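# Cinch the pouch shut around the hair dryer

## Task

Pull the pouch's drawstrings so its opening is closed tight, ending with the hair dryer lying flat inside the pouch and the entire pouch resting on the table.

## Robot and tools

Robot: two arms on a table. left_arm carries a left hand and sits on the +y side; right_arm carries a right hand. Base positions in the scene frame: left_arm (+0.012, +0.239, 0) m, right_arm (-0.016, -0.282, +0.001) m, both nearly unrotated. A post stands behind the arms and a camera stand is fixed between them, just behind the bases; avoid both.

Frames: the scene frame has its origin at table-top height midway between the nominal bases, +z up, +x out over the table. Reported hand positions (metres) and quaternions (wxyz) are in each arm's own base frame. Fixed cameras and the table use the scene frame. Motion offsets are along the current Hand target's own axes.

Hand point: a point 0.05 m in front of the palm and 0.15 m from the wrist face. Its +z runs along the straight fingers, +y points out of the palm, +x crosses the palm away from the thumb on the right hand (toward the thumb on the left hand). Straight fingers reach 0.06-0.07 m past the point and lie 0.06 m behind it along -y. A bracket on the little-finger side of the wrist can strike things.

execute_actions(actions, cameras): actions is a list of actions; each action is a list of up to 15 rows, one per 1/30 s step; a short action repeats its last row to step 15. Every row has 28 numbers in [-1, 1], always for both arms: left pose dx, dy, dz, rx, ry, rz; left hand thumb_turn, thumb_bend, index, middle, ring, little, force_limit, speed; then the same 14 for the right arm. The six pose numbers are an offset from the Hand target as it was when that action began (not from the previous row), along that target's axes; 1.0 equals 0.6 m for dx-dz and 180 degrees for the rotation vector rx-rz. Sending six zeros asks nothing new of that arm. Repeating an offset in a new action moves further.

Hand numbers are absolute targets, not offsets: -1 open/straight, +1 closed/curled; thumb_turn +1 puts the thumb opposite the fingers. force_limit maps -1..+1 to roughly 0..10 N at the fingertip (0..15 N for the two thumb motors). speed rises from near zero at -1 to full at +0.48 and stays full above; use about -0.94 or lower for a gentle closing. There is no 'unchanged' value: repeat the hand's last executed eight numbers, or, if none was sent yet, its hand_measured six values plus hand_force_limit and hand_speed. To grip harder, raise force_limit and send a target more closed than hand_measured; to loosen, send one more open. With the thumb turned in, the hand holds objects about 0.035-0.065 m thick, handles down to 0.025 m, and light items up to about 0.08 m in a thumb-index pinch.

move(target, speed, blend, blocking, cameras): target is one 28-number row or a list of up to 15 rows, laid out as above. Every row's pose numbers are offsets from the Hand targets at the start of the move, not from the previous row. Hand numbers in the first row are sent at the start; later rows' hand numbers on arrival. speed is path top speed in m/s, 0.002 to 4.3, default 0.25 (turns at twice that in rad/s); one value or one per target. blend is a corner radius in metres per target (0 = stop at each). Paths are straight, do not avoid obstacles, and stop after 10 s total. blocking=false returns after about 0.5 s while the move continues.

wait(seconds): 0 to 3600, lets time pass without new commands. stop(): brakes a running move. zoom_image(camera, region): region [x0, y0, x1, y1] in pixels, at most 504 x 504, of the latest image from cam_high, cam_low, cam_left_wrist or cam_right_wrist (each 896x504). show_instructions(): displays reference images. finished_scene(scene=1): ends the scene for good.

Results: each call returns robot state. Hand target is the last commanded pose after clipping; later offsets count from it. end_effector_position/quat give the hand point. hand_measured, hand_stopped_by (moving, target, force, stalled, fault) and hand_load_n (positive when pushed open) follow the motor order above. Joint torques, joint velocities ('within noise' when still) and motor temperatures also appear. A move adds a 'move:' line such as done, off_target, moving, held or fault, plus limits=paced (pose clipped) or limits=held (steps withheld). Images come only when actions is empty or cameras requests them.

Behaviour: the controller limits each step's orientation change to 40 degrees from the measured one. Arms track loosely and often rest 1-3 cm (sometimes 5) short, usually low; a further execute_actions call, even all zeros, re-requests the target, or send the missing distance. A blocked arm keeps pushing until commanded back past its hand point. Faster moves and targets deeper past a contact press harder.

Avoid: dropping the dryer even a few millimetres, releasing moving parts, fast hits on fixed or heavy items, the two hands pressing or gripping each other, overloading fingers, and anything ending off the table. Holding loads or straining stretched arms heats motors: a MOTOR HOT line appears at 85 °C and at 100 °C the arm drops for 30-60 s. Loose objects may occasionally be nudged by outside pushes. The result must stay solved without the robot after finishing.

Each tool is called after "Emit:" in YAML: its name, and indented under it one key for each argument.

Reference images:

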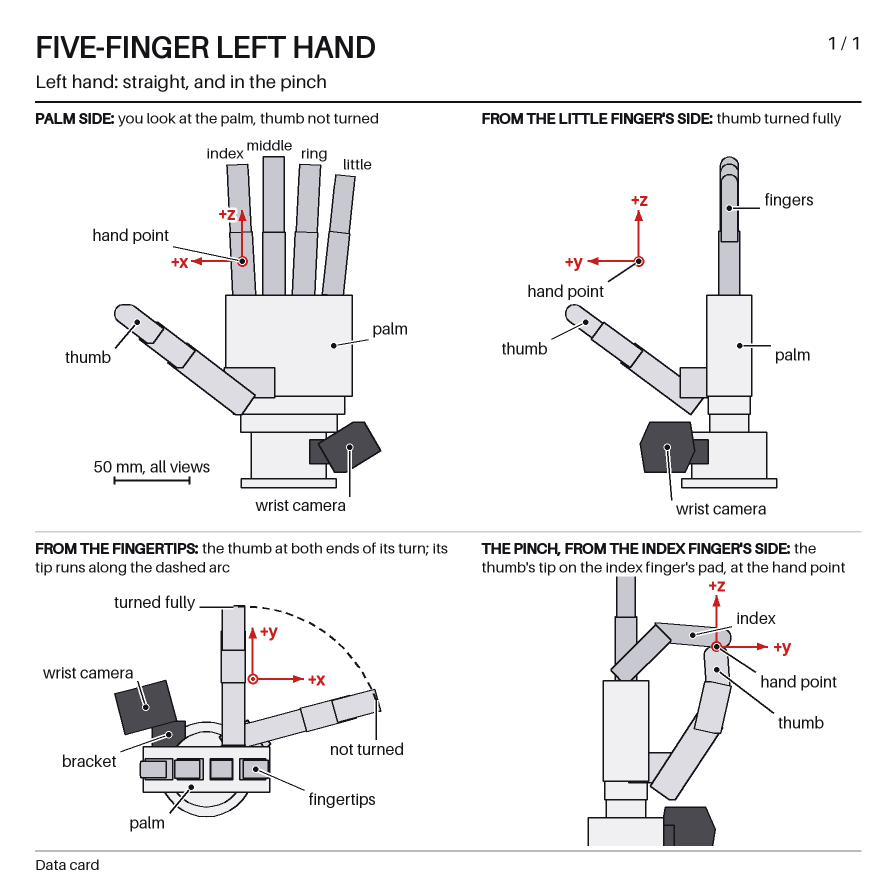

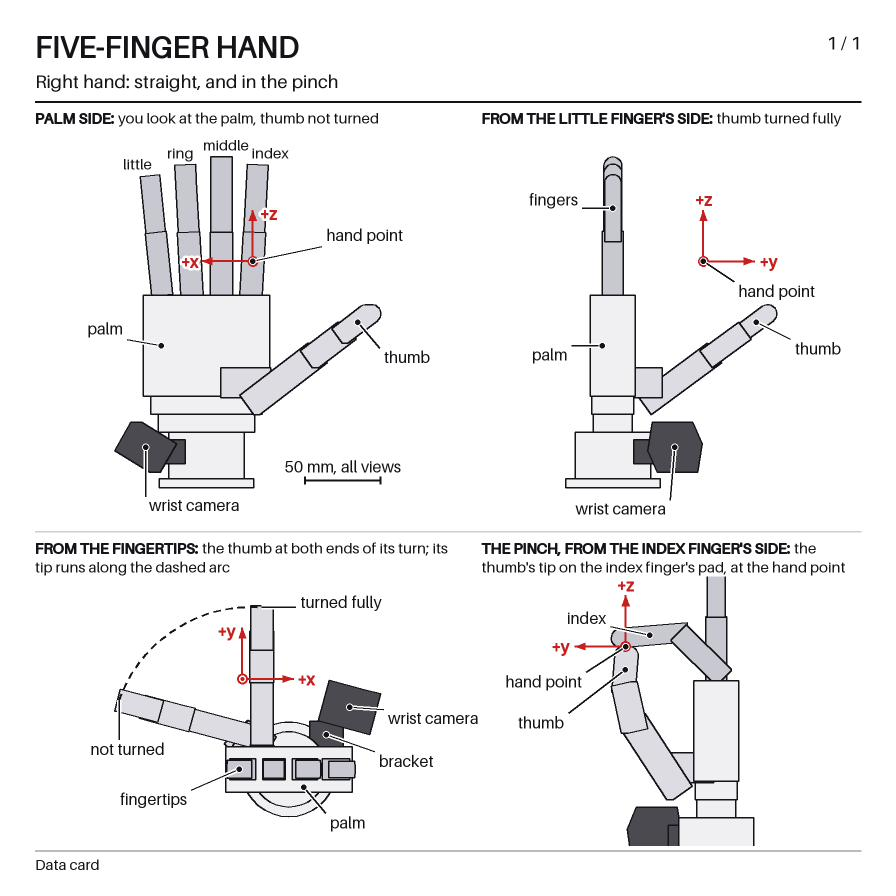

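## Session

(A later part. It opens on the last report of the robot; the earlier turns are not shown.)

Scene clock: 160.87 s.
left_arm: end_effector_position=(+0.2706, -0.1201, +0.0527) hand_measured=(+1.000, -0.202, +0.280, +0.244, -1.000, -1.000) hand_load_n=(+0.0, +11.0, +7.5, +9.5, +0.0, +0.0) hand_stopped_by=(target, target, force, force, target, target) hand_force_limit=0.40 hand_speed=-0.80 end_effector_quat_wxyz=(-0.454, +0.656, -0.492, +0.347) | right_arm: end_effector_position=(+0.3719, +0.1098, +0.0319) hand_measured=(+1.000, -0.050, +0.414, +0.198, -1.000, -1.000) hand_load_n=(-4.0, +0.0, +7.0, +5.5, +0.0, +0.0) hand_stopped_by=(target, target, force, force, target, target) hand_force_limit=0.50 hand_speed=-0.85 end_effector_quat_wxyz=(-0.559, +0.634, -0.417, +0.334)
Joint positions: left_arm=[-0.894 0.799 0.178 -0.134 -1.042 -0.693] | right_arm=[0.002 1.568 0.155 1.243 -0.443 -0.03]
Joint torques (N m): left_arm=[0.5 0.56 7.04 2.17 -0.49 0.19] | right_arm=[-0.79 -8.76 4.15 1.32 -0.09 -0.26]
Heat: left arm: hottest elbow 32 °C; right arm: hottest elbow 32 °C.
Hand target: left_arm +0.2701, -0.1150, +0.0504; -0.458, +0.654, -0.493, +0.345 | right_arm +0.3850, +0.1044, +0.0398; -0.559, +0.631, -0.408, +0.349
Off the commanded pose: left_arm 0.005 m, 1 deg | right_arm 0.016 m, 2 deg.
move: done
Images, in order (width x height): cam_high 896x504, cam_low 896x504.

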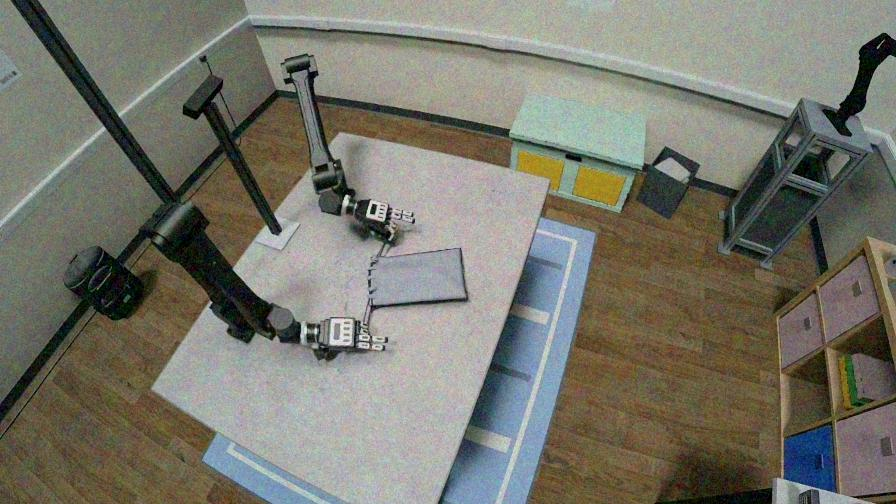

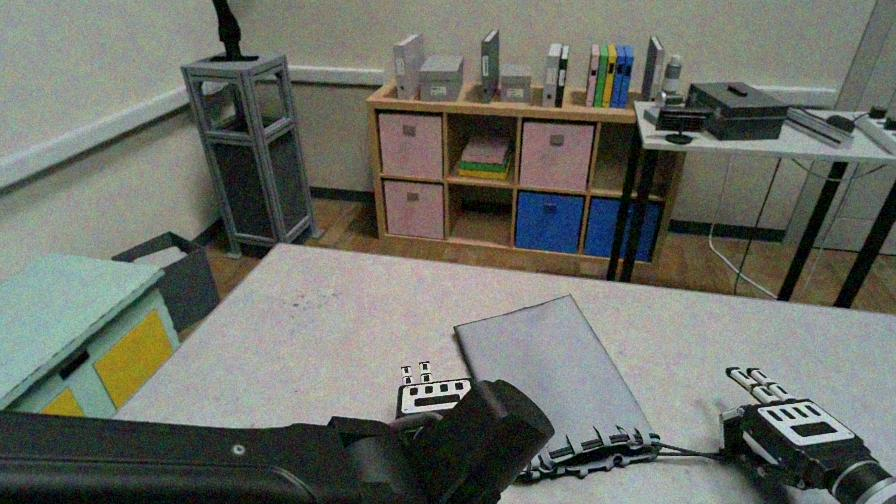

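Emit:
move:
  target: [-0.1018,-0.0337,0.0926,0,0,0,1,-0.2,0.5,0.5,-1,-1,0.4,-0.8,0,0,0,0,0,0,1,-0.05,0.6,0.6,-1,-1,0.5,-0.85]
  speed: 0.05
  cameras: ["cam_low","cam_high","cam_right_wrist"]

Emit:
zoom_image:
  camera: "cam_low"
  region: [400, 340, 800, 504]

Emit:
zoom_image:
  camera: "cam_high"
  region: [300, 180, 500, 380]

Scene clock: 163.73 s.
left_arm: end_effector_position=(+0.3120, -0.0471, +0.0552) hand_measured=(+1.000, -0.202, +0.280, +0.244, -1.000, -1.000) hand_load_n=(+0.0, +10.5, +7.5, +9.5, -0.5, +0.0) hand_stopped_by=(target, target, force, force, target, target) hand_force_limit=0.40 hand_speed=-0.80 end_effector_quat_wxyz=(-0.450, +0.657, -0.491, +0.354) | right_arm: end_effector_position=(+0.3714, +0.1105, +0.0321) hand_measured=(+1.000, -0.050, +0.414, +0.198, -1.000, -1.000) hand_load_n=(-4.0, +0.0, +7.0, +5.5, +0.0, +0.0) hand_stopped_by=(target, target, force, force, target, target) hand_force_limit=0.50 hand_speed=-0.85 end_effector_quat_wxyz=(-0.560, +0.635, -0.416, +0.333)
Joint positions: left_arm=[-0.372 0.709 0.095 0.186 -0.59 -0.274] | right_arm=[0.002 1.567 0.155 1.243 -0.448 -0.03]
Joint torques (N m): left_arm=[0.79 1.44 7.57 2.85 -0.35 0.28] | right_arm=[-0.85 -8.35 4.18 1.36 0.09 -0.24]
Heat: left arm: hottest elbow 31 °C; right arm: hottest elbow 31 °C.
Hand target: left_arm +0.3102, -0.0401, +0.0504; -0.458, +0.654, -0.493, +0.345 | right_arm +0.3850, +0.1044, +0.0399; -0.559, +0.631, -0.408, +0.349
Off the commanded pose: left_arm 0.009 m, 1 deg | right_arm 0.017 m, 2 deg.
move: done
cam_right_wrist: T_world_to_cam=[[-0.0583, -0.2404, -0.96892, 0.07718], [-0.87672, 0.47652, -0.06548, 0.27095], [0.47746, 0.84566, -0.23854, -0.14773]] pos_world=[0.31258, 0.01437, 0.05728]
Images, in order (width x height): cam_high 896x504, cam_low 896x504, cam_right_wrist 896x504.

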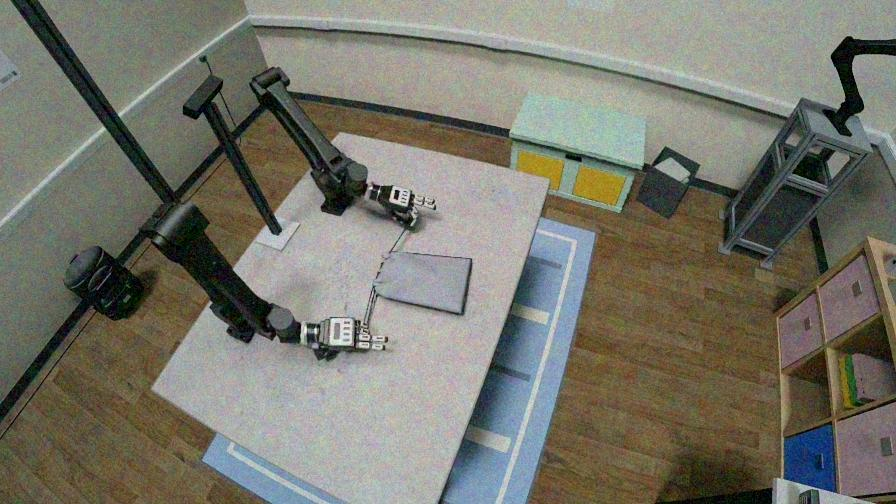

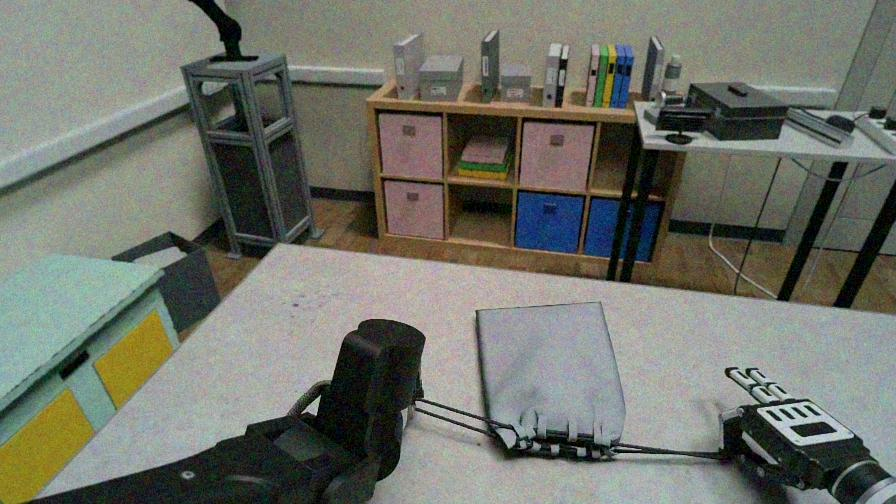

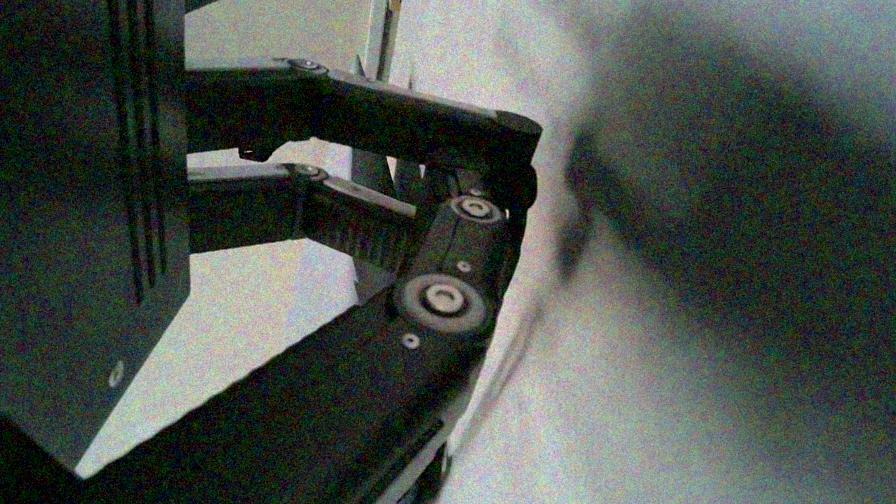

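Scaled by 1.260.

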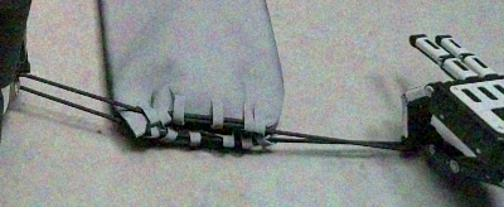

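Scaled by 2.520.

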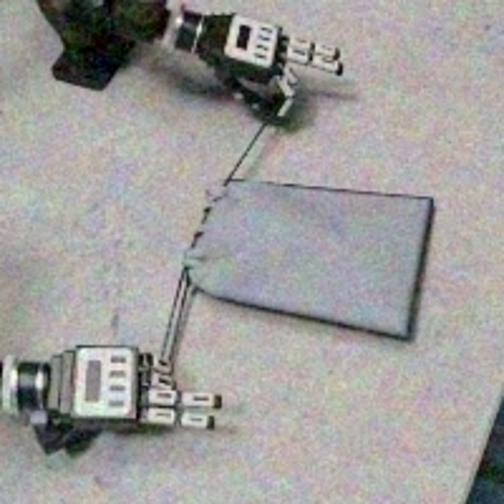

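Emit:
move:
  target: [-0.0983,-0.0275,0.0753,0,0,0,1,-0.2,0.5,0.5,-1,-1,0.4,-0.8,0,0,0,0,0,0,1,-0.05,0.6,0.6,-1,-1,0.5,-0.85]
  speed: 0.04
  cameras: ["cam_low","cam_high","cam_right_wrist"]

Emit:
zoom_image:
  camera: "cam_low"
  region: [400, 300, 800, 504]

Emit:
zoom_image:
  camera: "cam_high"
  region: [300, 180, 500, 380]

Scene clock: 166.77 s.
left_arm: end_effector_position=(+0.3319, +0.0254, +0.0413) hand_measured=(+1.000, -0.202, +0.280, +0.244, -1.000, -1.000) hand_load_n=(+0.0, +10.5, +7.0, +9.5, +0.0, +0.0) hand_stopped_by=(target, target, force, force, target, target) hand_force_limit=0.40 hand_speed=-0.80 end_effector_quat_wxyz=(-0.446, +0.662, -0.496, +0.342) | right_arm: end_effector_position=(+0.3717, +0.1097, +0.0320) hand_measured=(+1.000, -0.050, +0.414, +0.200, -1.000, -1.000) hand_load_n=(-4.0, +0.0, +7.5, +0.0, +0.0, +0.0) hand_stopped_by=(target, target, force, force, target, target) hand_force_limit=0.50 hand_speed=-0.85 end_effector_quat_wxyz=(-0.559, +0.635, -0.416, +0.334)
Joint positions: left_arm=[0.077 0.872 0.095 0.393 -0.183 -0.085] | right_arm=[0.001 1.567 0.155 1.243 -0.446 -0.031]
Joint torques (N m): left_arm=[0.32 1.03 9.11 3.08 -0.03 0.19] | right_arm=[-0.56 -8.7 4.08 1.42 0.04 -0.25]
Heat: left arm: hottest elbow 31 °C; right arm: hottest elbow 31 °C.
Hand target: left_arm +0.3400, +0.0298, +0.0503; -0.458, +0.654, -0.493, +0.345 | right_arm +0.3849, +0.1045, +0.0398; -0.559, +0.632, -0.408, +0.349
Off the commanded pose: left_arm 0.013 m, 2 deg | right_arm 0.016 m, 2 deg.
move: off_target (left_arm)
cam_right_wrist: T_world_to_cam=[[-0.05821, -0.24182, -0.96857, 0.07711], [-0.87555, 0.47848, -0.06684, 0.27101], [0.47961, 0.84414, -0.23958, -0.14783]] pos_world=[0.31267, 0.01377, 0.05738]
Images, in order (width x height): cam_high 896x504, cam_low 896x504, cam_right_wrist 896x504.

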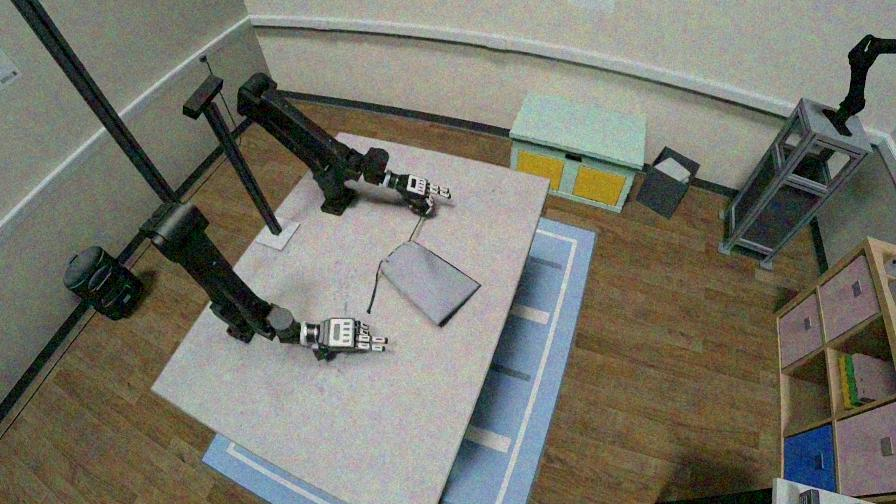

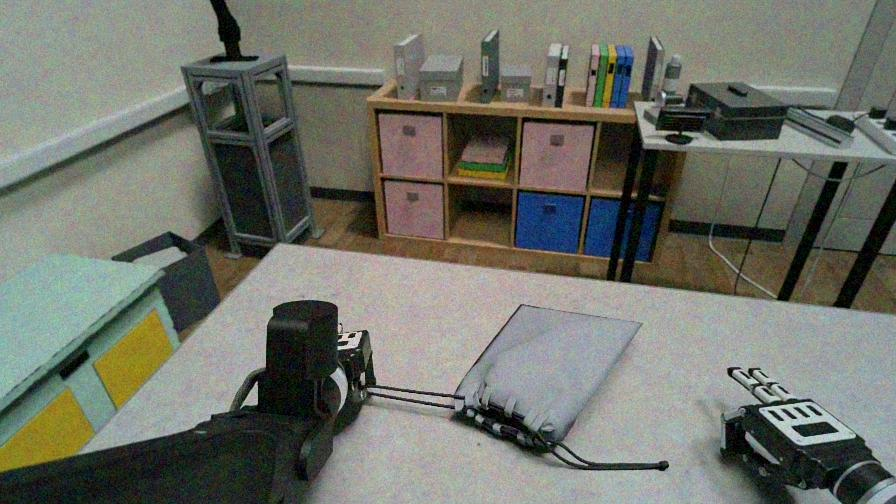

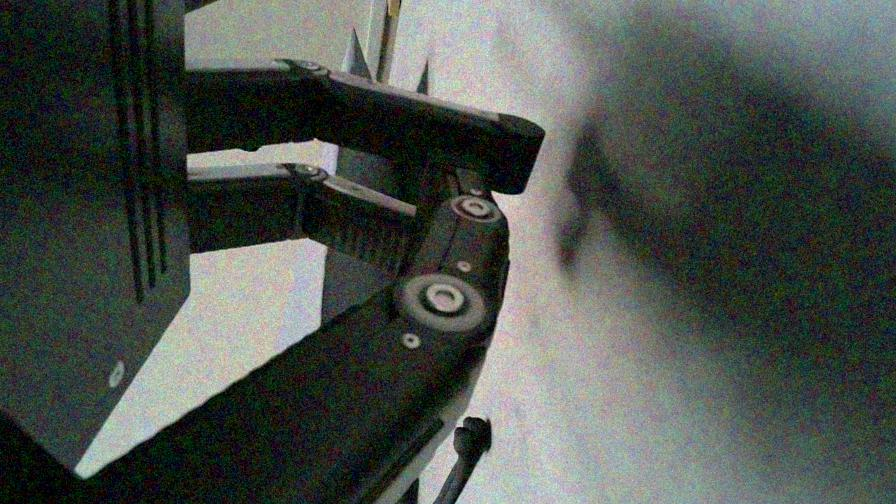

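Scaled by 1.260.

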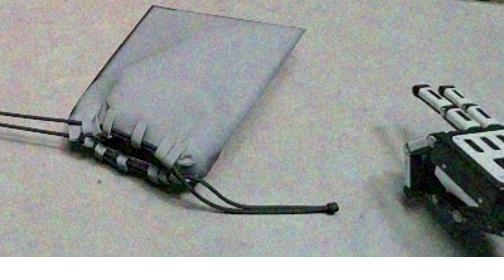

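Scaled by 2.520.

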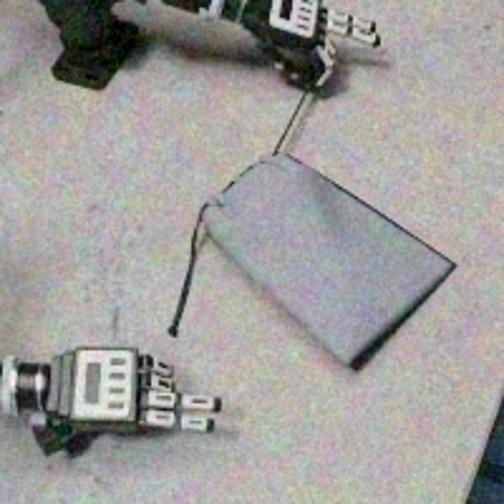

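Emit:
move:
  target: [0,0,0,0,0,0,1,-0.2,0.5,0.5,-1,-1,0.4,-0.8,-0.188,-0.0462,-0.0108,-0.0684,0.0609,0.01,1,-0.2,-0.2,-0.2,-1,-1,0,-0.3]
  speed: 0.12
  cameras: ["cam_right_wrist","cam_low"]

Scene clock: 170.53 s.
left_arm: end_effector_position=(+0.3318, +0.0254, +0.0411) hand_measured=(+1.000, -0.202, +0.280, +0.244, -1.000, -1.000) hand_load_n=(+0.0, +11.0, +7.5, +9.5, +0.0, +0.0) hand_stopped_by=(target, target, force, force, target, target) hand_force_limit=0.40 hand_speed=-0.80 end_effector_quat_wxyz=(-0.446, +0.662, -0.496, +0.342) | right_arm: end_effector_position=(+0.3203, +0.1891, +0.0483) hand_measured=(+1.000, -0.200, -0.200, -0.200, -1.000, -1.000) hand_load_n=(+0.0, +0.0, +0.0, +0.0, +0.0, +0.0) hand_stopped_by=(target, target, target, target, target, target) hand_force_limit=0.00 hand_speed=-0.30 end_effector_quat_wxyz=(-0.433, +0.658, -0.505, +0.354)
Joint positions: left_arm=[0.078 0.872 0.095 0.393 -0.182 -0.084] | right_arm=[0.625 1.049 0.207 0.429 0.364 0.125]
Joint torques (N m): left_arm=[0.44 0.97 9.07 3.1 -0.03 0.19] | right_arm=[1.32 -4.48 10 1.32 0.27 0.03]
Heat: left arm: hottest elbow 31 °C; right arm: hottest elbow 32 °C.
Hand target: left_arm +0.3400, +0.0299, +0.0504; -0.458, +0.654, -0.493, +0.345 | right_arm +0.3349, +0.2051, +0.0700; -0.452, +0.645, -0.505, +0.353
Off the commanded pose: left_arm 0.013 m, 2 deg | right_arm 0.031 m, 3 deg.
move: off_target (right_arm)
cam_right_wrist: T_world_to_cam=[[-0.30108, -0.34036, -0.89079, 0.20172], [-0.76685, 0.64167, 0.01402, 0.11951], [0.56682, 0.68733, -0.4542, -0.17409]] pos_world=[0.25105, 0.11163, 0.09895]
Images, in order (width x height): cam_low 896x504, cam_right_wrist 896x504.

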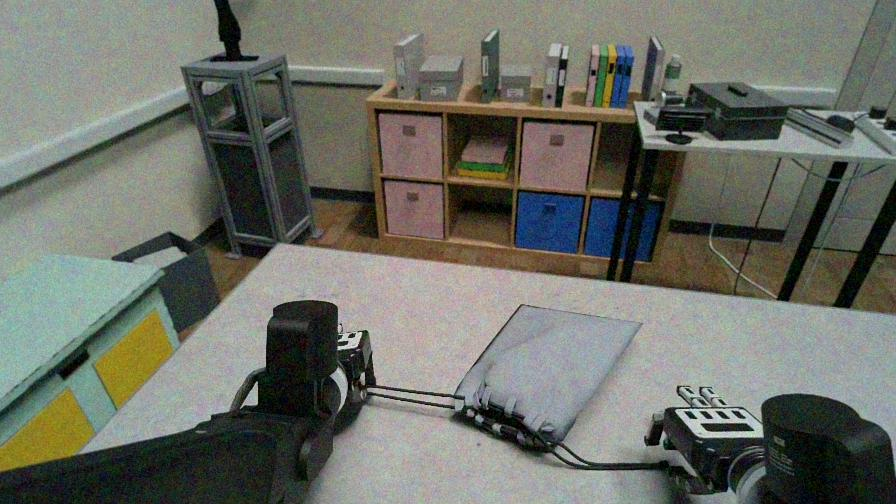

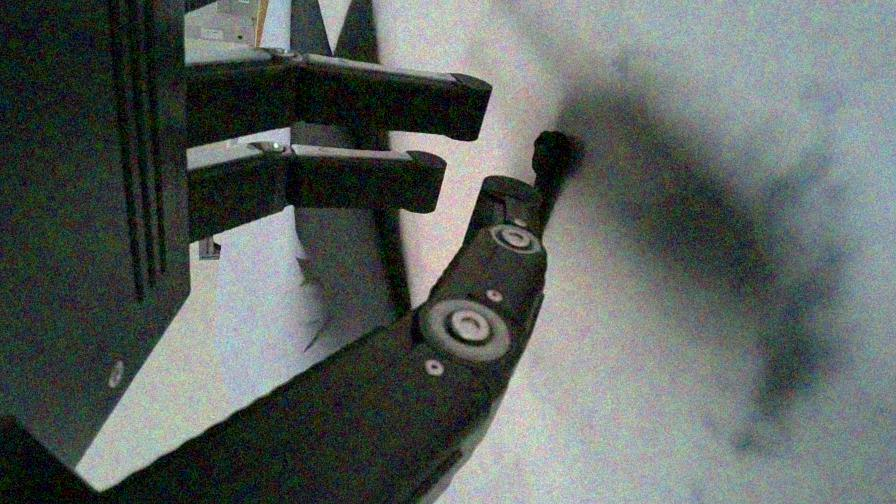

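Emit:
move:
  target: [0,0,0,0,0,0,1,-0.2,0.5,0.5,-1,-1,0.4,-0.8,-0.0473,0.0067,0.0205,0,0,0,1,-0.2,-0.2,-0.2,-1,-1,0,-0.3]
  speed: 0.1
  cameras: ["cam_right_wrist"]

Scene clock: 172.50 s.
left_arm: end_effector_position=(+0.3318, +0.0254, +0.0411) hand_measured=(+1.000, -0.202, +0.280, +0.244, -1.000, -1.000) hand_load_n=(+0.0, +11.0, +7.5, +9.5, +0.0, -0.5) hand_stopped_by=(target, target, force, force, target, target) hand_force_limit=0.40 hand_speed=-0.80 end_effector_quat_wxyz=(-0.446, +0.662, -0.496, +0.342) | right_arm: end_effector_position=(+0.3206, +0.2146, +0.0396) hand_measured=(+1.000, -0.200, -0.200, -0.200, -1.000, -1.000) hand_load_n=(+0.0, +0.0, +0.0, +0.0, +0.0, +0.0) hand_stopped_by=(target, target, target, target, target, target) hand_force_limit=0.00 hand_speed=-0.30 end_effector_quat_wxyz=(-0.424, +0.664, -0.505, +0.353)
Joint positions: left_arm=[0.078 0.872 0.095 0.393 -0.182 -0.084] | right_arm=[0.715 1.15 0.249 0.452 0.447 0.162]
Joint torques (N m): left_arm=[0.44 0.91 9.09 3.1 -0.03 0.19] | right_arm=[1.26 -4.66 9.39 2.86 0.29 0.03]
Heat: left arm: hottest elbow 31 °C; right arm: hottest elbow 32 °C.
Hand target: left_arm +0.3400, +0.0299, +0.0504; -0.458, +0.654, -0.493, +0.345 | right_arm +0.3379, +0.2351, +0.0619; -0.452, +0.645, -0.505, +0.353
Off the commanded pose: left_arm 0.013 m, 2 deg | right_arm 0.035 m, 4 deg.
move: off_target (right_arm)
cam_right_wrist: T_world_to_cam=[[-0.31368, -0.35458, -0.88084, 0.20941], [-0.76695, 0.64154, 0.01488, 0.10353], [0.55982, 0.68022, -0.47318, -0.19125]] pos_world=[0.25216, 0.13793, 0.09242]

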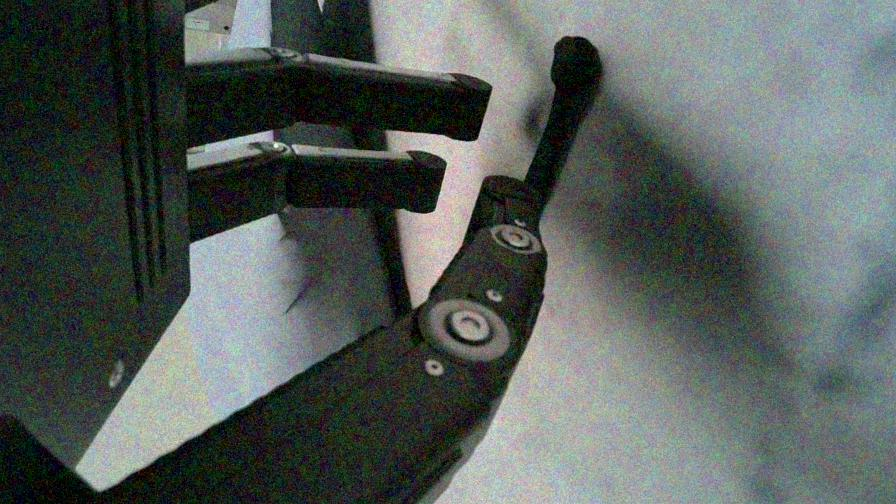

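Emit:
move:
  target: [0,0,0,0,0,0,1,-0.2,0.5,0.5,-1,-1,0.4,-0.8,0.0105,0.0617,-0.0133,0,0,0,1,-0.2,-0.2,-0.2,-1,-1,0,-0.3]
  speed: 0.08
  cameras: ["cam_right_wrist"]

Scene clock: 174.43 s.
left_arm: end_effector_position=(+0.3318, +0.0254, +0.0411) hand_measured=(+1.000, -0.202, +0.280, +0.244, -1.000, -1.000) hand_load_n=(+0.0, +11.0, +7.5, +9.5, +0.0, +0.0) hand_stopped_by=(target, target, force, force, target, target) hand_force_limit=0.40 hand_speed=-0.80 end_effector_quat_wxyz=(-0.446, +0.662, -0.496, +0.342) | right_arm: end_effector_position=(+0.3219, +0.2197, +0.0294) hand_measured=(+1.000, -0.200, -0.200, -0.200, -1.000, -1.000) hand_load_n=(+0.0, +0.0, +0.0, +0.0, +0.0, +0.0) hand_stopped_by=(target, target, target, target, target, target) hand_force_limit=0.00 hand_speed=-0.30 end_effector_quat_wxyz=(-0.444, +0.650, -0.503, +0.357)
Joint positions: left_arm=[0.078 0.872 0.095 0.393 -0.182 -0.084] | right_arm=[0.729 1.25 0.218 0.629 0.462 0.168]
Joint torques (N m): left_arm=[0.44 1.03 9.07 3.1 -0.03 0.19] | right_arm=[0.73 -4.89 4.79 2.85 0.28 0.03]
Heat: left arm: hottest elbow 31 °C; right arm: hottest elbow 32 °C.
Hand target: left_arm +0.3400, +0.0299, +0.0504; -0.458, +0.654, -0.493, +0.345 | right_arm +0.3200, +0.2241, +0.0299; -0.452, +0.645, -0.505, +0.353
Off the commanded pose: left_arm 0.013 m, 2 deg | right_arm 0.005 m, 1 deg.
move: done
cam_right_wrist: T_world_to_cam=[[-0.28043, -0.32527, -0.90308, 0.18614], [-0.76642, 0.64231, 0.00665, 0.1013], [0.57789, 0.69401, -0.42941, -0.21045]] pos_world=[0.25145, 0.14153, 0.07705]

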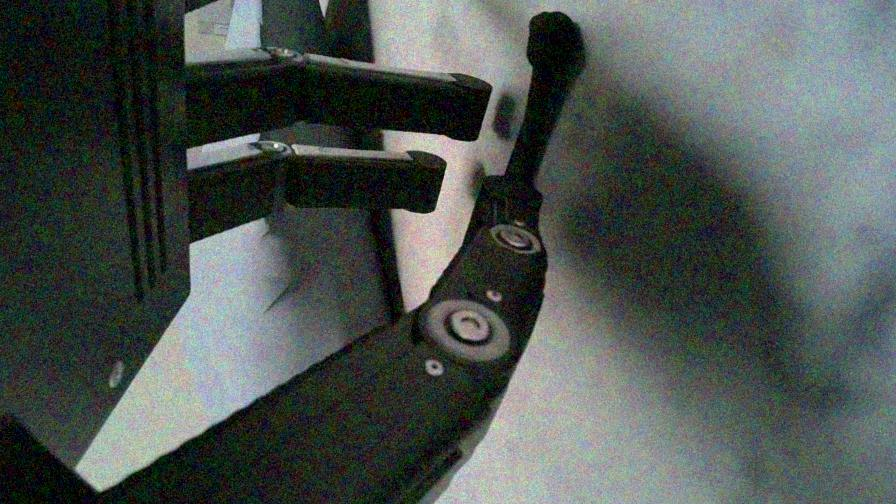

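Emit:
move:
  target: [0,0,0,0,0,0,1,-0.2,0.5,0.5,-1,-1,0.4,-0.8,-0.001,0.0333,0.0107,0,0,0,1,-0.2,-0.2,-0.2,-1,-1,0,-0.3]
  speed: 0.06
  cameras: ["cam_right_wrist"]

Emit:
zoom_image:
  camera: "cam_right_wrist"
  region: [400, 0, 640, 240]

Scene clock: 175.97 s.
left_arm: end_effector_position=(+0.3318, +0.0254, +0.0411) hand_measured=(+1.000, -0.202, +0.280, +0.244, -1.000, -1.000) hand_load_n=(+0.0, +11.0, +7.5, +9.5, +0.0, +0.0) hand_stopped_by=(target, target, force, force, target, target) hand_force_limit=0.40 hand_speed=-0.80 end_effector_quat_wxyz=(-0.446, +0.662, -0.496, +0.342) | right_arm: end_effector_position=(+0.3258, +0.2226, +0.0214) hand_measured=(+1.000, -0.200, -0.200, -0.200, -1.000, -1.000) hand_load_n=(+0.0, +0.0, +0.0, -3.5, +0.0, +0.0) hand_stopped_by=(target, target, target, target, target, target) hand_force_limit=0.00 hand_speed=-0.30 end_effector_quat_wxyz=(-0.459, +0.635, -0.503, +0.364)
Joint positions: left_arm=[0.078 0.872 0.095 0.393 -0.182 -0.084] | right_arm=[0.735 1.355 0.201 0.794 0.475 0.171]
Joint torques (N m): left_arm=[0.32 1.03 9.07 3.12 -0.03 0.19] | right_arm=[0.91 -3.96 3.85 1.92 -0.14 0.01]
Heat: left arm: hottest elbow 31 °C; right arm: hottest elbow 32 °C.
Hand target: left_arm +0.3400, +0.0299, +0.0504; -0.458, +0.654, -0.493, +0.345 | right_arm +0.3190, +0.2246, +0.0089; -0.452, +0.645, -0.505, +0.353
Off the commanded pose: left_arm 0.013 m, 2 deg | right_arm 0.014 m, 2 deg.
move: off_target (right_arm)
cam_right_wrist: T_world_to_cam=[[-0.25195, -0.29868, -0.92049, 0.16612], [-0.76114, 0.64859, -0.00212, 0.09951], [0.59766, 0.70009, -0.39075, -0.22679]] pos_world=[0.25314, 0.14386, 0.06451]

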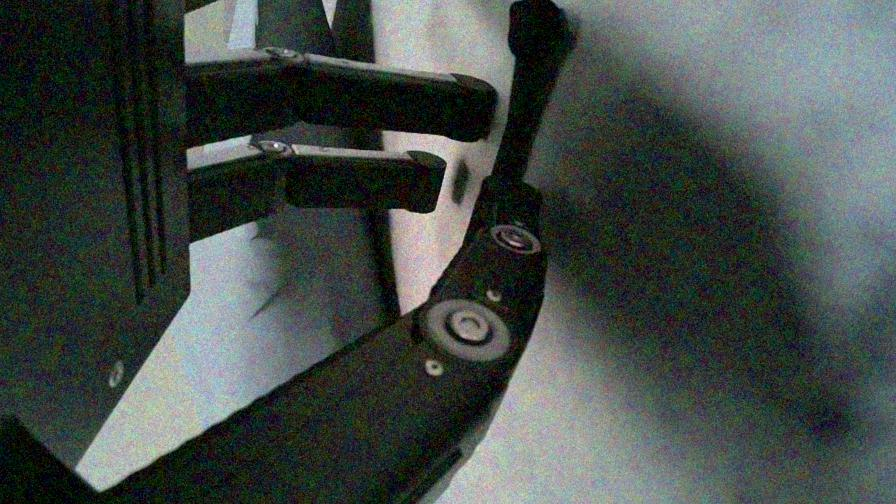

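Scaled by 2.100.

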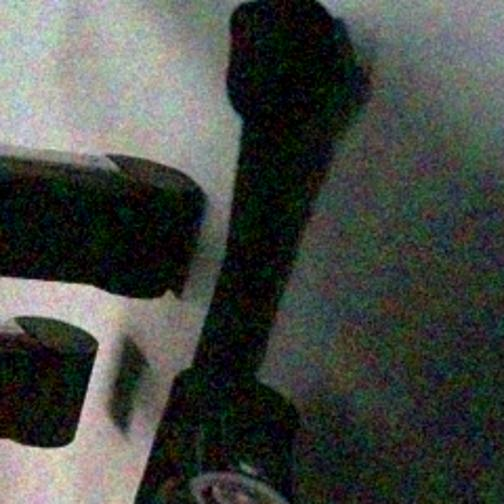

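Emit:
move:
  target: [0,0,0,0,0,0,1,-0.2,0.5,0.5,-1,-1,0.4,-0.8,0,-0.0167,-0.006,0,0,0,1,-0.2,-0.1,0.0,-1,-1,0,-0.5]
  speed: 0.06
  cameras: ["cam_right_wrist"]

Emit:
move:
  target: [0,0,0,0,0,0,1,-0.2,0.5,0.5,-1,-1,0.4,-0.8,0,0.0167,0.004,0,0,0,1,-0.2,-0.1,0.0,-1,-1,0,-0.5]
  speed: 0.06
  cameras: ["cam_right_wrist"]

Emit:
zoom_image:
  camera: "cam_right_wrist"
  region: [400, 0, 640, 240]

Scene clock: 177.47 s.
left_arm: end_effector_position=(+0.3318, +0.0254, +0.0411) hand_measured=(+1.000, -0.202, +0.280, +0.244, -1.000, -1.000) hand_load_n=(+0.0, +11.0, +7.5, +9.5, +0.0, +0.0) hand_stopped_by=(target, target, force, force, target, target) hand_force_limit=0.40 hand_speed=-0.80 end_effector_quat_wxyz=(-0.446, +0.662, -0.496, +0.342) | right_arm: end_effector_position=(+0.3235, +0.2217, +0.0231) hand_measured=(+1.000, -0.200, -0.100, +0.000, -1.000, -1.000) hand_load_n=(+0.0, +0.0, +0.0, +1.5, +0.0, +0.0) hand_stopped_by=(target, target, target, target, target, target) hand_force_limit=0.00 hand_speed=-0.50 end_effector_quat_wxyz=(-0.456, +0.639, -0.503, +0.361)
Joint positions: left_arm=[0.078 0.872 0.095 0.393 -0.182 -0.084] | right_arm=[0.735 1.324 0.202 0.749 0.472 0.173]
Joint torques (N m): left_arm=[0.44 0.91 9.11 3.11 -0.03 0.2] | right_arm=[1.26 -6.48 4.64 0.8 0.03 0.01]
Heat: left arm: hottest elbow 31 °C; right arm: hottest elbow 32 °C.
Hand target: left_arm +0.3400, +0.0299, +0.0504; -0.458, +0.654, -0.493, +0.345 | right_arm +0.3190, +0.2246, +0.0195; -0.452, +0.645, -0.505, +0.353
Off the commanded pose: left_arm 0.013 m, 2 deg | right_arm 0.006 m, 1 deg.
move: done
cam_right_wrist: T_world_to_cam=[[-0.26063, -0.30437, -0.91621, 0.17086], [-0.76304, 0.64635, 0.00234, 0.09938], [0.59148, 0.69971, -0.4007, -0.22178]] pos_world=[0.25154, 0.14295, 0.06744]

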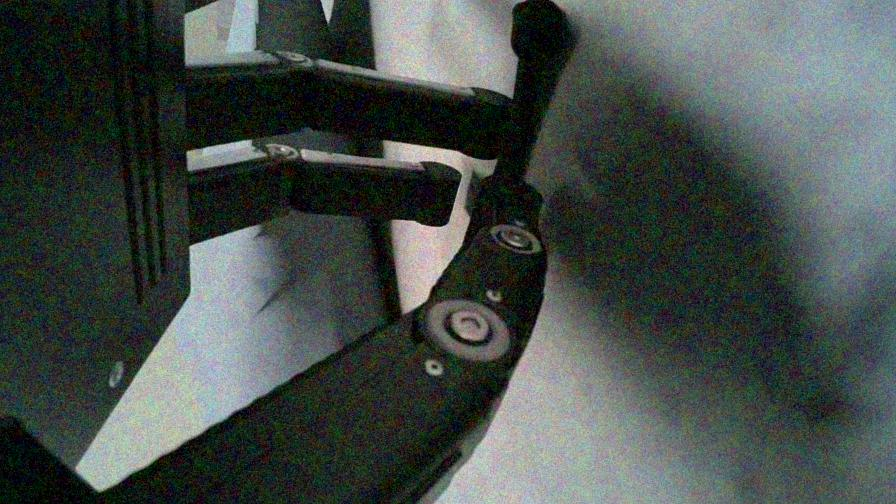

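Scene clock: 178.23 s.
left_arm: end_effector_position=(+0.3318, +0.0254, +0.0411) hand_measured=(+1.000, -0.202, +0.280, +0.244, -1.000, -1.000) hand_load_n=(+0.0, +11.0, +7.5, +9.5, +0.0, +0.0) hand_stopped_by=(target, target, force, force, target, target) hand_force_limit=0.40 hand_speed=-0.80 end_effector_quat_wxyz=(-0.446, +0.662, -0.496, +0.342) | right_arm: end_effector_position=(+0.3264, +0.2232, +0.0227) hand_measured=(+1.000, -0.200, -0.100, +0.000, -1.000, -1.000) hand_load_n=(+0.0, +0.0, +0.0, +0.5, +0.0, +0.0) hand_stopped_by=(target, target, target, target, target, target) hand_force_limit=0.00 hand_speed=-0.50 end_effector_quat_wxyz=(-0.461, +0.634, -0.504, +0.363)
Joint positions: left_arm=[0.078 0.872 0.095 0.393 -0.182 -0.084] | right_arm=[0.735 1.353 0.202 0.794 0.476 0.173]
Joint torques (N m): left_arm=[0.5 0.97 9.07 3.11 -0.03 0.19] | right_arm=[1.08 -4.07 3.56 1.73 -0.06 0.01]
Heat: left arm: hottest elbow 31 °C; right arm: hottest elbow 32 °C.
Hand target: left_arm +0.3400, +0.0299, +0.0504; -0.458, +0.654, -0.493, +0.345 | right_arm +0.3179, +0.2243, +0.0093; -0.452, +0.645, -0.505, +0.353
Off the commanded pose: left_arm 0.013 m, 2 deg | right_arm 0.016 m, 2 deg.
move: off_target (right_arm)
cam_right_wrist: T_world_to_cam=[[-0.25034, -0.29441, -0.92231, 0.16619], [-0.76045, 0.6494, -0.00089, 0.09911], [0.59921, 0.70115, -0.38645, -0.2279]] pos_world=[0.25353, 0.14436, 0.06529]

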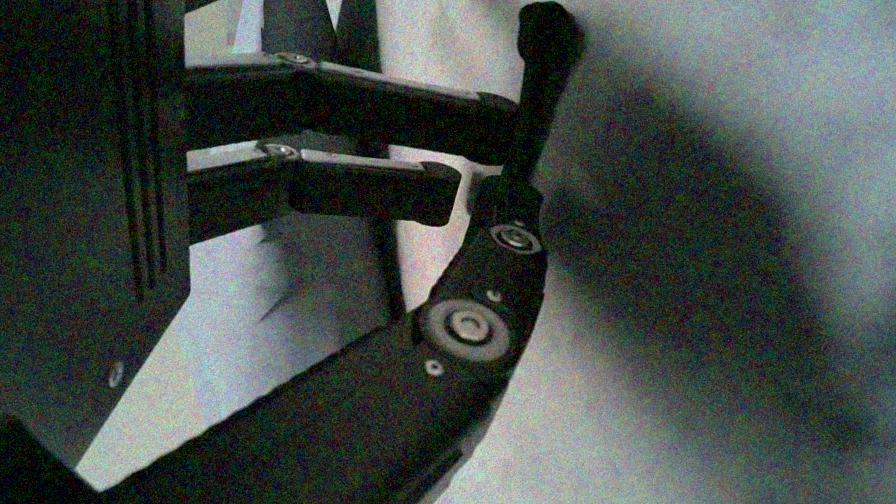

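Scaled by 2.100.

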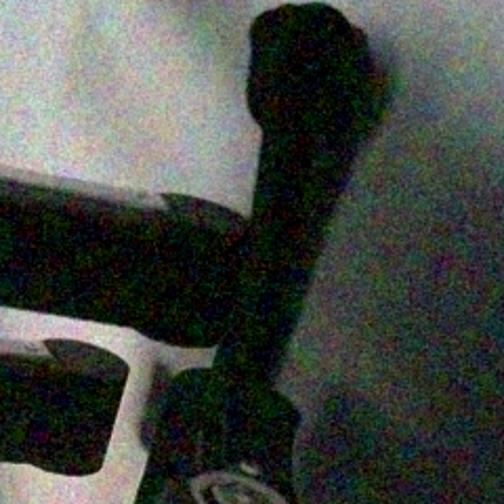

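Emit:
execute_actions:
  actions:
    - [[0,0,0,0,0,0,1,-0.2,0.5,0.5,-1,-1,0.4,-0.8,0,0.008,0.003,0,0,0,1,-0.2,0.4,0.4,-1,-1,-0.2,-0.85]]
    - [[0,0,0,0,0,0,1,-0.2,0.5,0.5,-1,-1,0.4,-0.8,0,0,0,0,0,0,1,-0.2,0.4,0.4,-1,-1,-0.2,-0.85]]
    - [[0,0,0,0,0,0,1,-0.2,0.5,0.5,-1,-1,0.4,-0.8,0,0,0,0,0,0,1,-0.2,0.4,0.4,-1,-1,-0.2,-0.85]]
  cameras: ["cam_right_wrist"]

Emit:
zoom_image:
  camera: "cam_right_wrist"
  region: [400, 0, 640, 240]

Scene clock: 182.17 s.
left_arm: end_effector_position=(+0.3318, +0.0254, +0.0411) hand_measured=(+1.000, -0.202, +0.280, +0.244, -1.000, -1.000) hand_load_n=(+0.0, +11.0, +7.5, +9.5, +0.0, +0.0) hand_stopped_by=(target, target, force, force, target, target) hand_force_limit=0.40 hand_speed=-0.80 end_effector_quat_wxyz=(-0.446, +0.662, -0.496, +0.342) | right_arm: end_effector_position=(+0.3286, +0.2247, +0.0209) hand_measured=(+1.000, -0.200, +0.298, +0.260, -1.000, -1.000) hand_load_n=(+0.0, +1.0, +7.0, +6.0, +0.5, +0.0) hand_stopped_by=(target, target, force, force, target, target) hand_force_limit=-0.20 hand_speed=-0.85 end_effector_quat_wxyz=(-0.465, +0.630, -0.504, +0.365)
Joint positions: left_arm=[0.078 0.872 0.095 0.393 -0.182 -0.084] | right_arm=[0.735 1.385 0.202 0.838 0.478 0.174]
Joint torques (N m): left_arm=[0.44 0.97 9.09 3.11 -0.03 0.19] | right_arm=[1.2 -3.96 3.21 1.44 -0.15 0.01]
Heat: left arm: hottest elbow 31 °C; right arm: hottest elbow 32 °C.
Hand target: left_arm +0.3400, +0.0299, +0.0504; -0.458, +0.654, -0.493, +0.345 | right_arm +0.3179, +0.2242, +0.0041; -0.452, +0.645, -0.505, +0.353
Off the commanded pose: left_arm 0.013 m, 2 deg | right_arm 0.020 m, 3 deg.
Step readings (end_effector_position of left_arm | right_arm):
0: (+0.3318, +0.0254, +0.0411) | (+0.3264, +0.2232, +0.0227)
1: (+0.3318, +0.0254, +0.0411) | (+0.3264, +0.2232, +0.0226)
2: (+0.3318, +0.0254, +0.0411) | (+0.3266, +0.2233, +0.0227)
4: (+0.3318, +0.0254, +0.0411) | (+0.3274, +0.2235, +0.0224)
8: (+0.3318, +0.0254, +0.0411) | (+0.3287, +0.2239, +0.0223)
15: (+0.3318, +0.0254, +0.0411) | (+0.3289, +0.2247, +0.0218)
16: (+0.3318, +0.0254, +0.0411) | (+0.3288, +0.2246, +0.0216)
17: (+0.3318, +0.0254, +0.0411) | (+0.3288, +0.2247, +0.0215)
19: (+0.3318, +0.0254, +0.0411) | (+0.3286, +0.2247, +0.0212)
23: (+0.3318, +0.0254, +0.0411) | (+0.3285, +0.2247, +0.0208)
30: (+0.3318, +0.0254, +0.0411) | (+0.3286, +0.2247, +0.0209)
31: (+0.3318, +0.0254, +0.0411) | (+0.3286, +0.2247, +0.0209)
32: (+0.3318, +0.0254, +0.0411) | (+0.3286, +0.2247, +0.0209)
34: (+0.3318, +0.0254, +0.0411) | (+0.3286, +0.2247, +0.0209)
38: (+0.3318, +0.0254, +0.0411) | (+0.3286, +0.2247, +0.0209)
45: (+0.3318, +0.0254, +0.0411) | (+0.3286, +0.2247, +0.0209)
cam_right_wrist: T_world_to_cam=[[-0.24278, -0.28666, -0.92676, 0.16141], [-0.75912, 0.65095, -0.00248, 0.09908], [0.60398, 0.70292, -0.37565, -0.23316]] pos_world=[0.25523, 0.14566, 0.06225]

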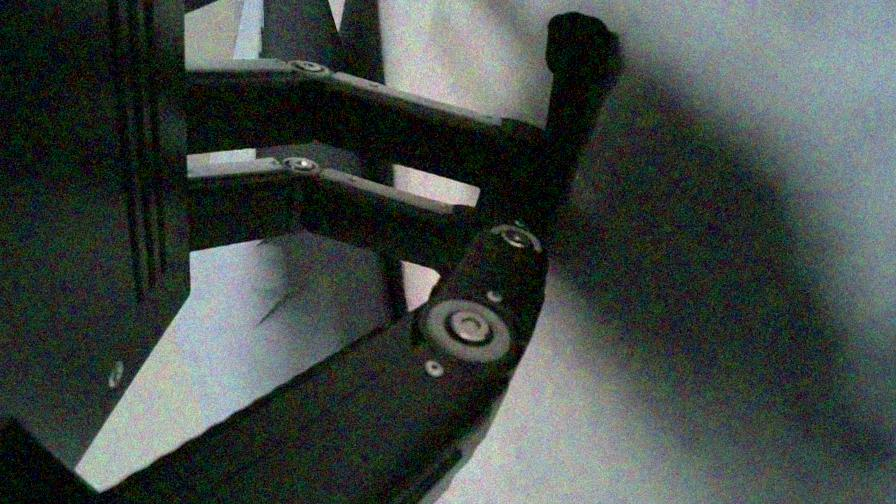

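Scaled by 2.100.

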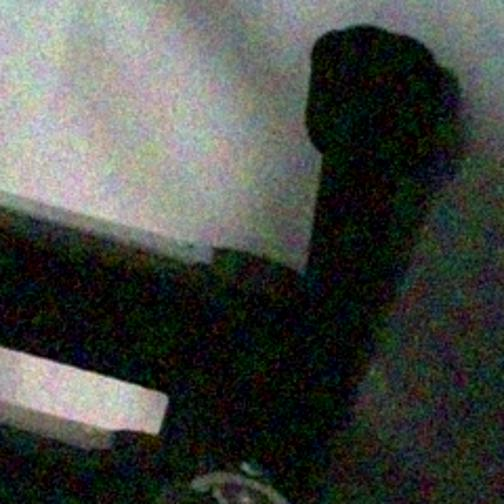

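Emit:
move:
  target:
    - [0,0,0,0,0,0,1,-0.2,0.5,0.5,-1,-1,0.4,-0.8,0,0,0,0,0,0,1,-0.2,-0.3,-0.3,-1,-1,0,-0.3]
    - [0,0,0,0,0,0,1,-0.2,0.5,0.5,-1,-1,0.4,-0.8,0.1617,-0.1115,-0.0835,0,0,0,1,-0.2,-0.3,-0.3,-1,-1,0,-0.3]
  speed: 0.12
  cameras: ["cam_low","cam_high"]

Emit:
zoom_image:
  camera: "cam_low"
  region: [400, 300, 700, 504]

Scene clock: 188.23 s.
left_arm: end_effector_position=(+0.3318, +0.0254, +0.0411) hand_measured=(+1.000, -0.202, +0.280, +0.244, -1.000, -1.000) hand_load_n=(+0.5, +11.0, +7.5, +9.5, +0.0, +0.0) hand_stopped_by=(target, target, force, force, target, target) hand_force_limit=0.40 hand_speed=-0.80 end_effector_quat_wxyz=(-0.446, +0.662, -0.496, +0.342) | right_arm: end_effector_position=(+0.3068, +0.1249, +0.0671) hand_measured=(+1.000, -0.200, -0.300, -0.300, -1.000, -1.000) hand_load_n=(+0.0, +0.0, +0.0, +0.0, -0.5, +0.0) hand_stopped_by=(target, target, target, target, target, target) hand_force_limit=0.00 hand_speed=-0.30 end_effector_quat_wxyz=(-0.446, +0.650, -0.511, +0.342)
Joint positions: left_arm=[0.078 0.872 0.095 0.393 -0.182 -0.084] | right_arm=[0.332 0.72 0.138 0.205 0.076 0.043]
Joint torques (N m): left_arm=[0.32 0.97 9.09 3.11 -0.03 0.19] | right_arm=[-0.91 -2.02 10.25 1.39 -0.1 -0.23]
Heat: left arm: hottest elbow 31 °C; right arm: hottest elbow 32 °C.
Hand target: left_arm +0.3400, +0.0299, +0.0504; -0.458, +0.654, -0.493, +0.345 | right_arm +0.3178, +0.1242, +0.0840; -0.452, +0.645, -0.505, +0.353
Off the commanded pose: left_arm 0.013 m, 2 deg | right_arm 0.020 m, 2 deg.
move: off_target (right_arm)
Images, in order (width x height): cam_high 896x504, cam_low 896x504.

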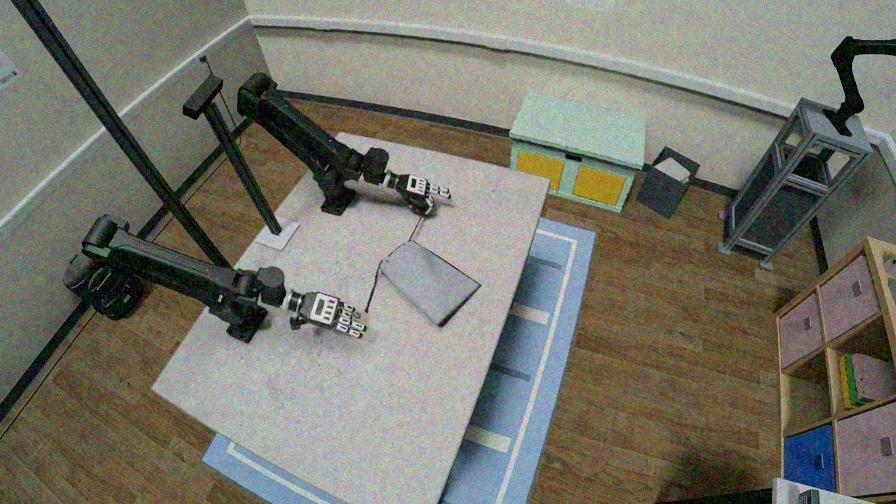

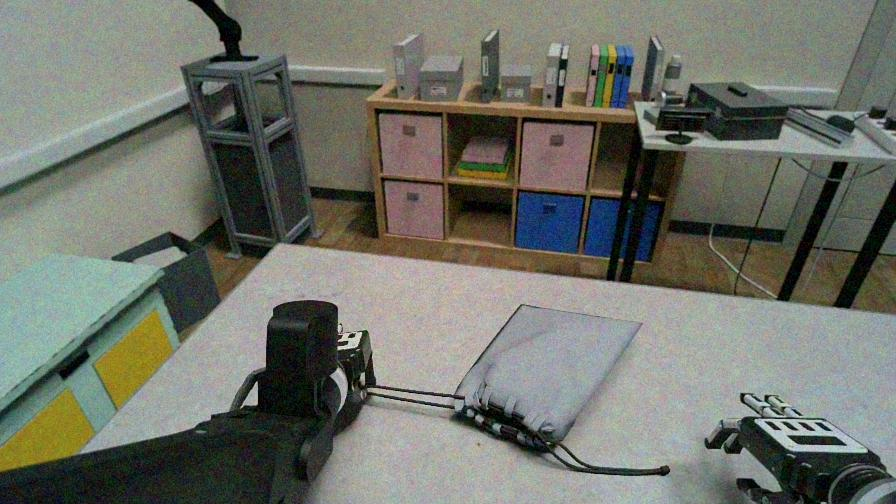

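Scaled by 1.680.

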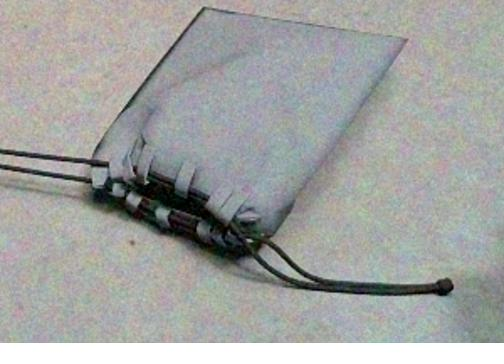

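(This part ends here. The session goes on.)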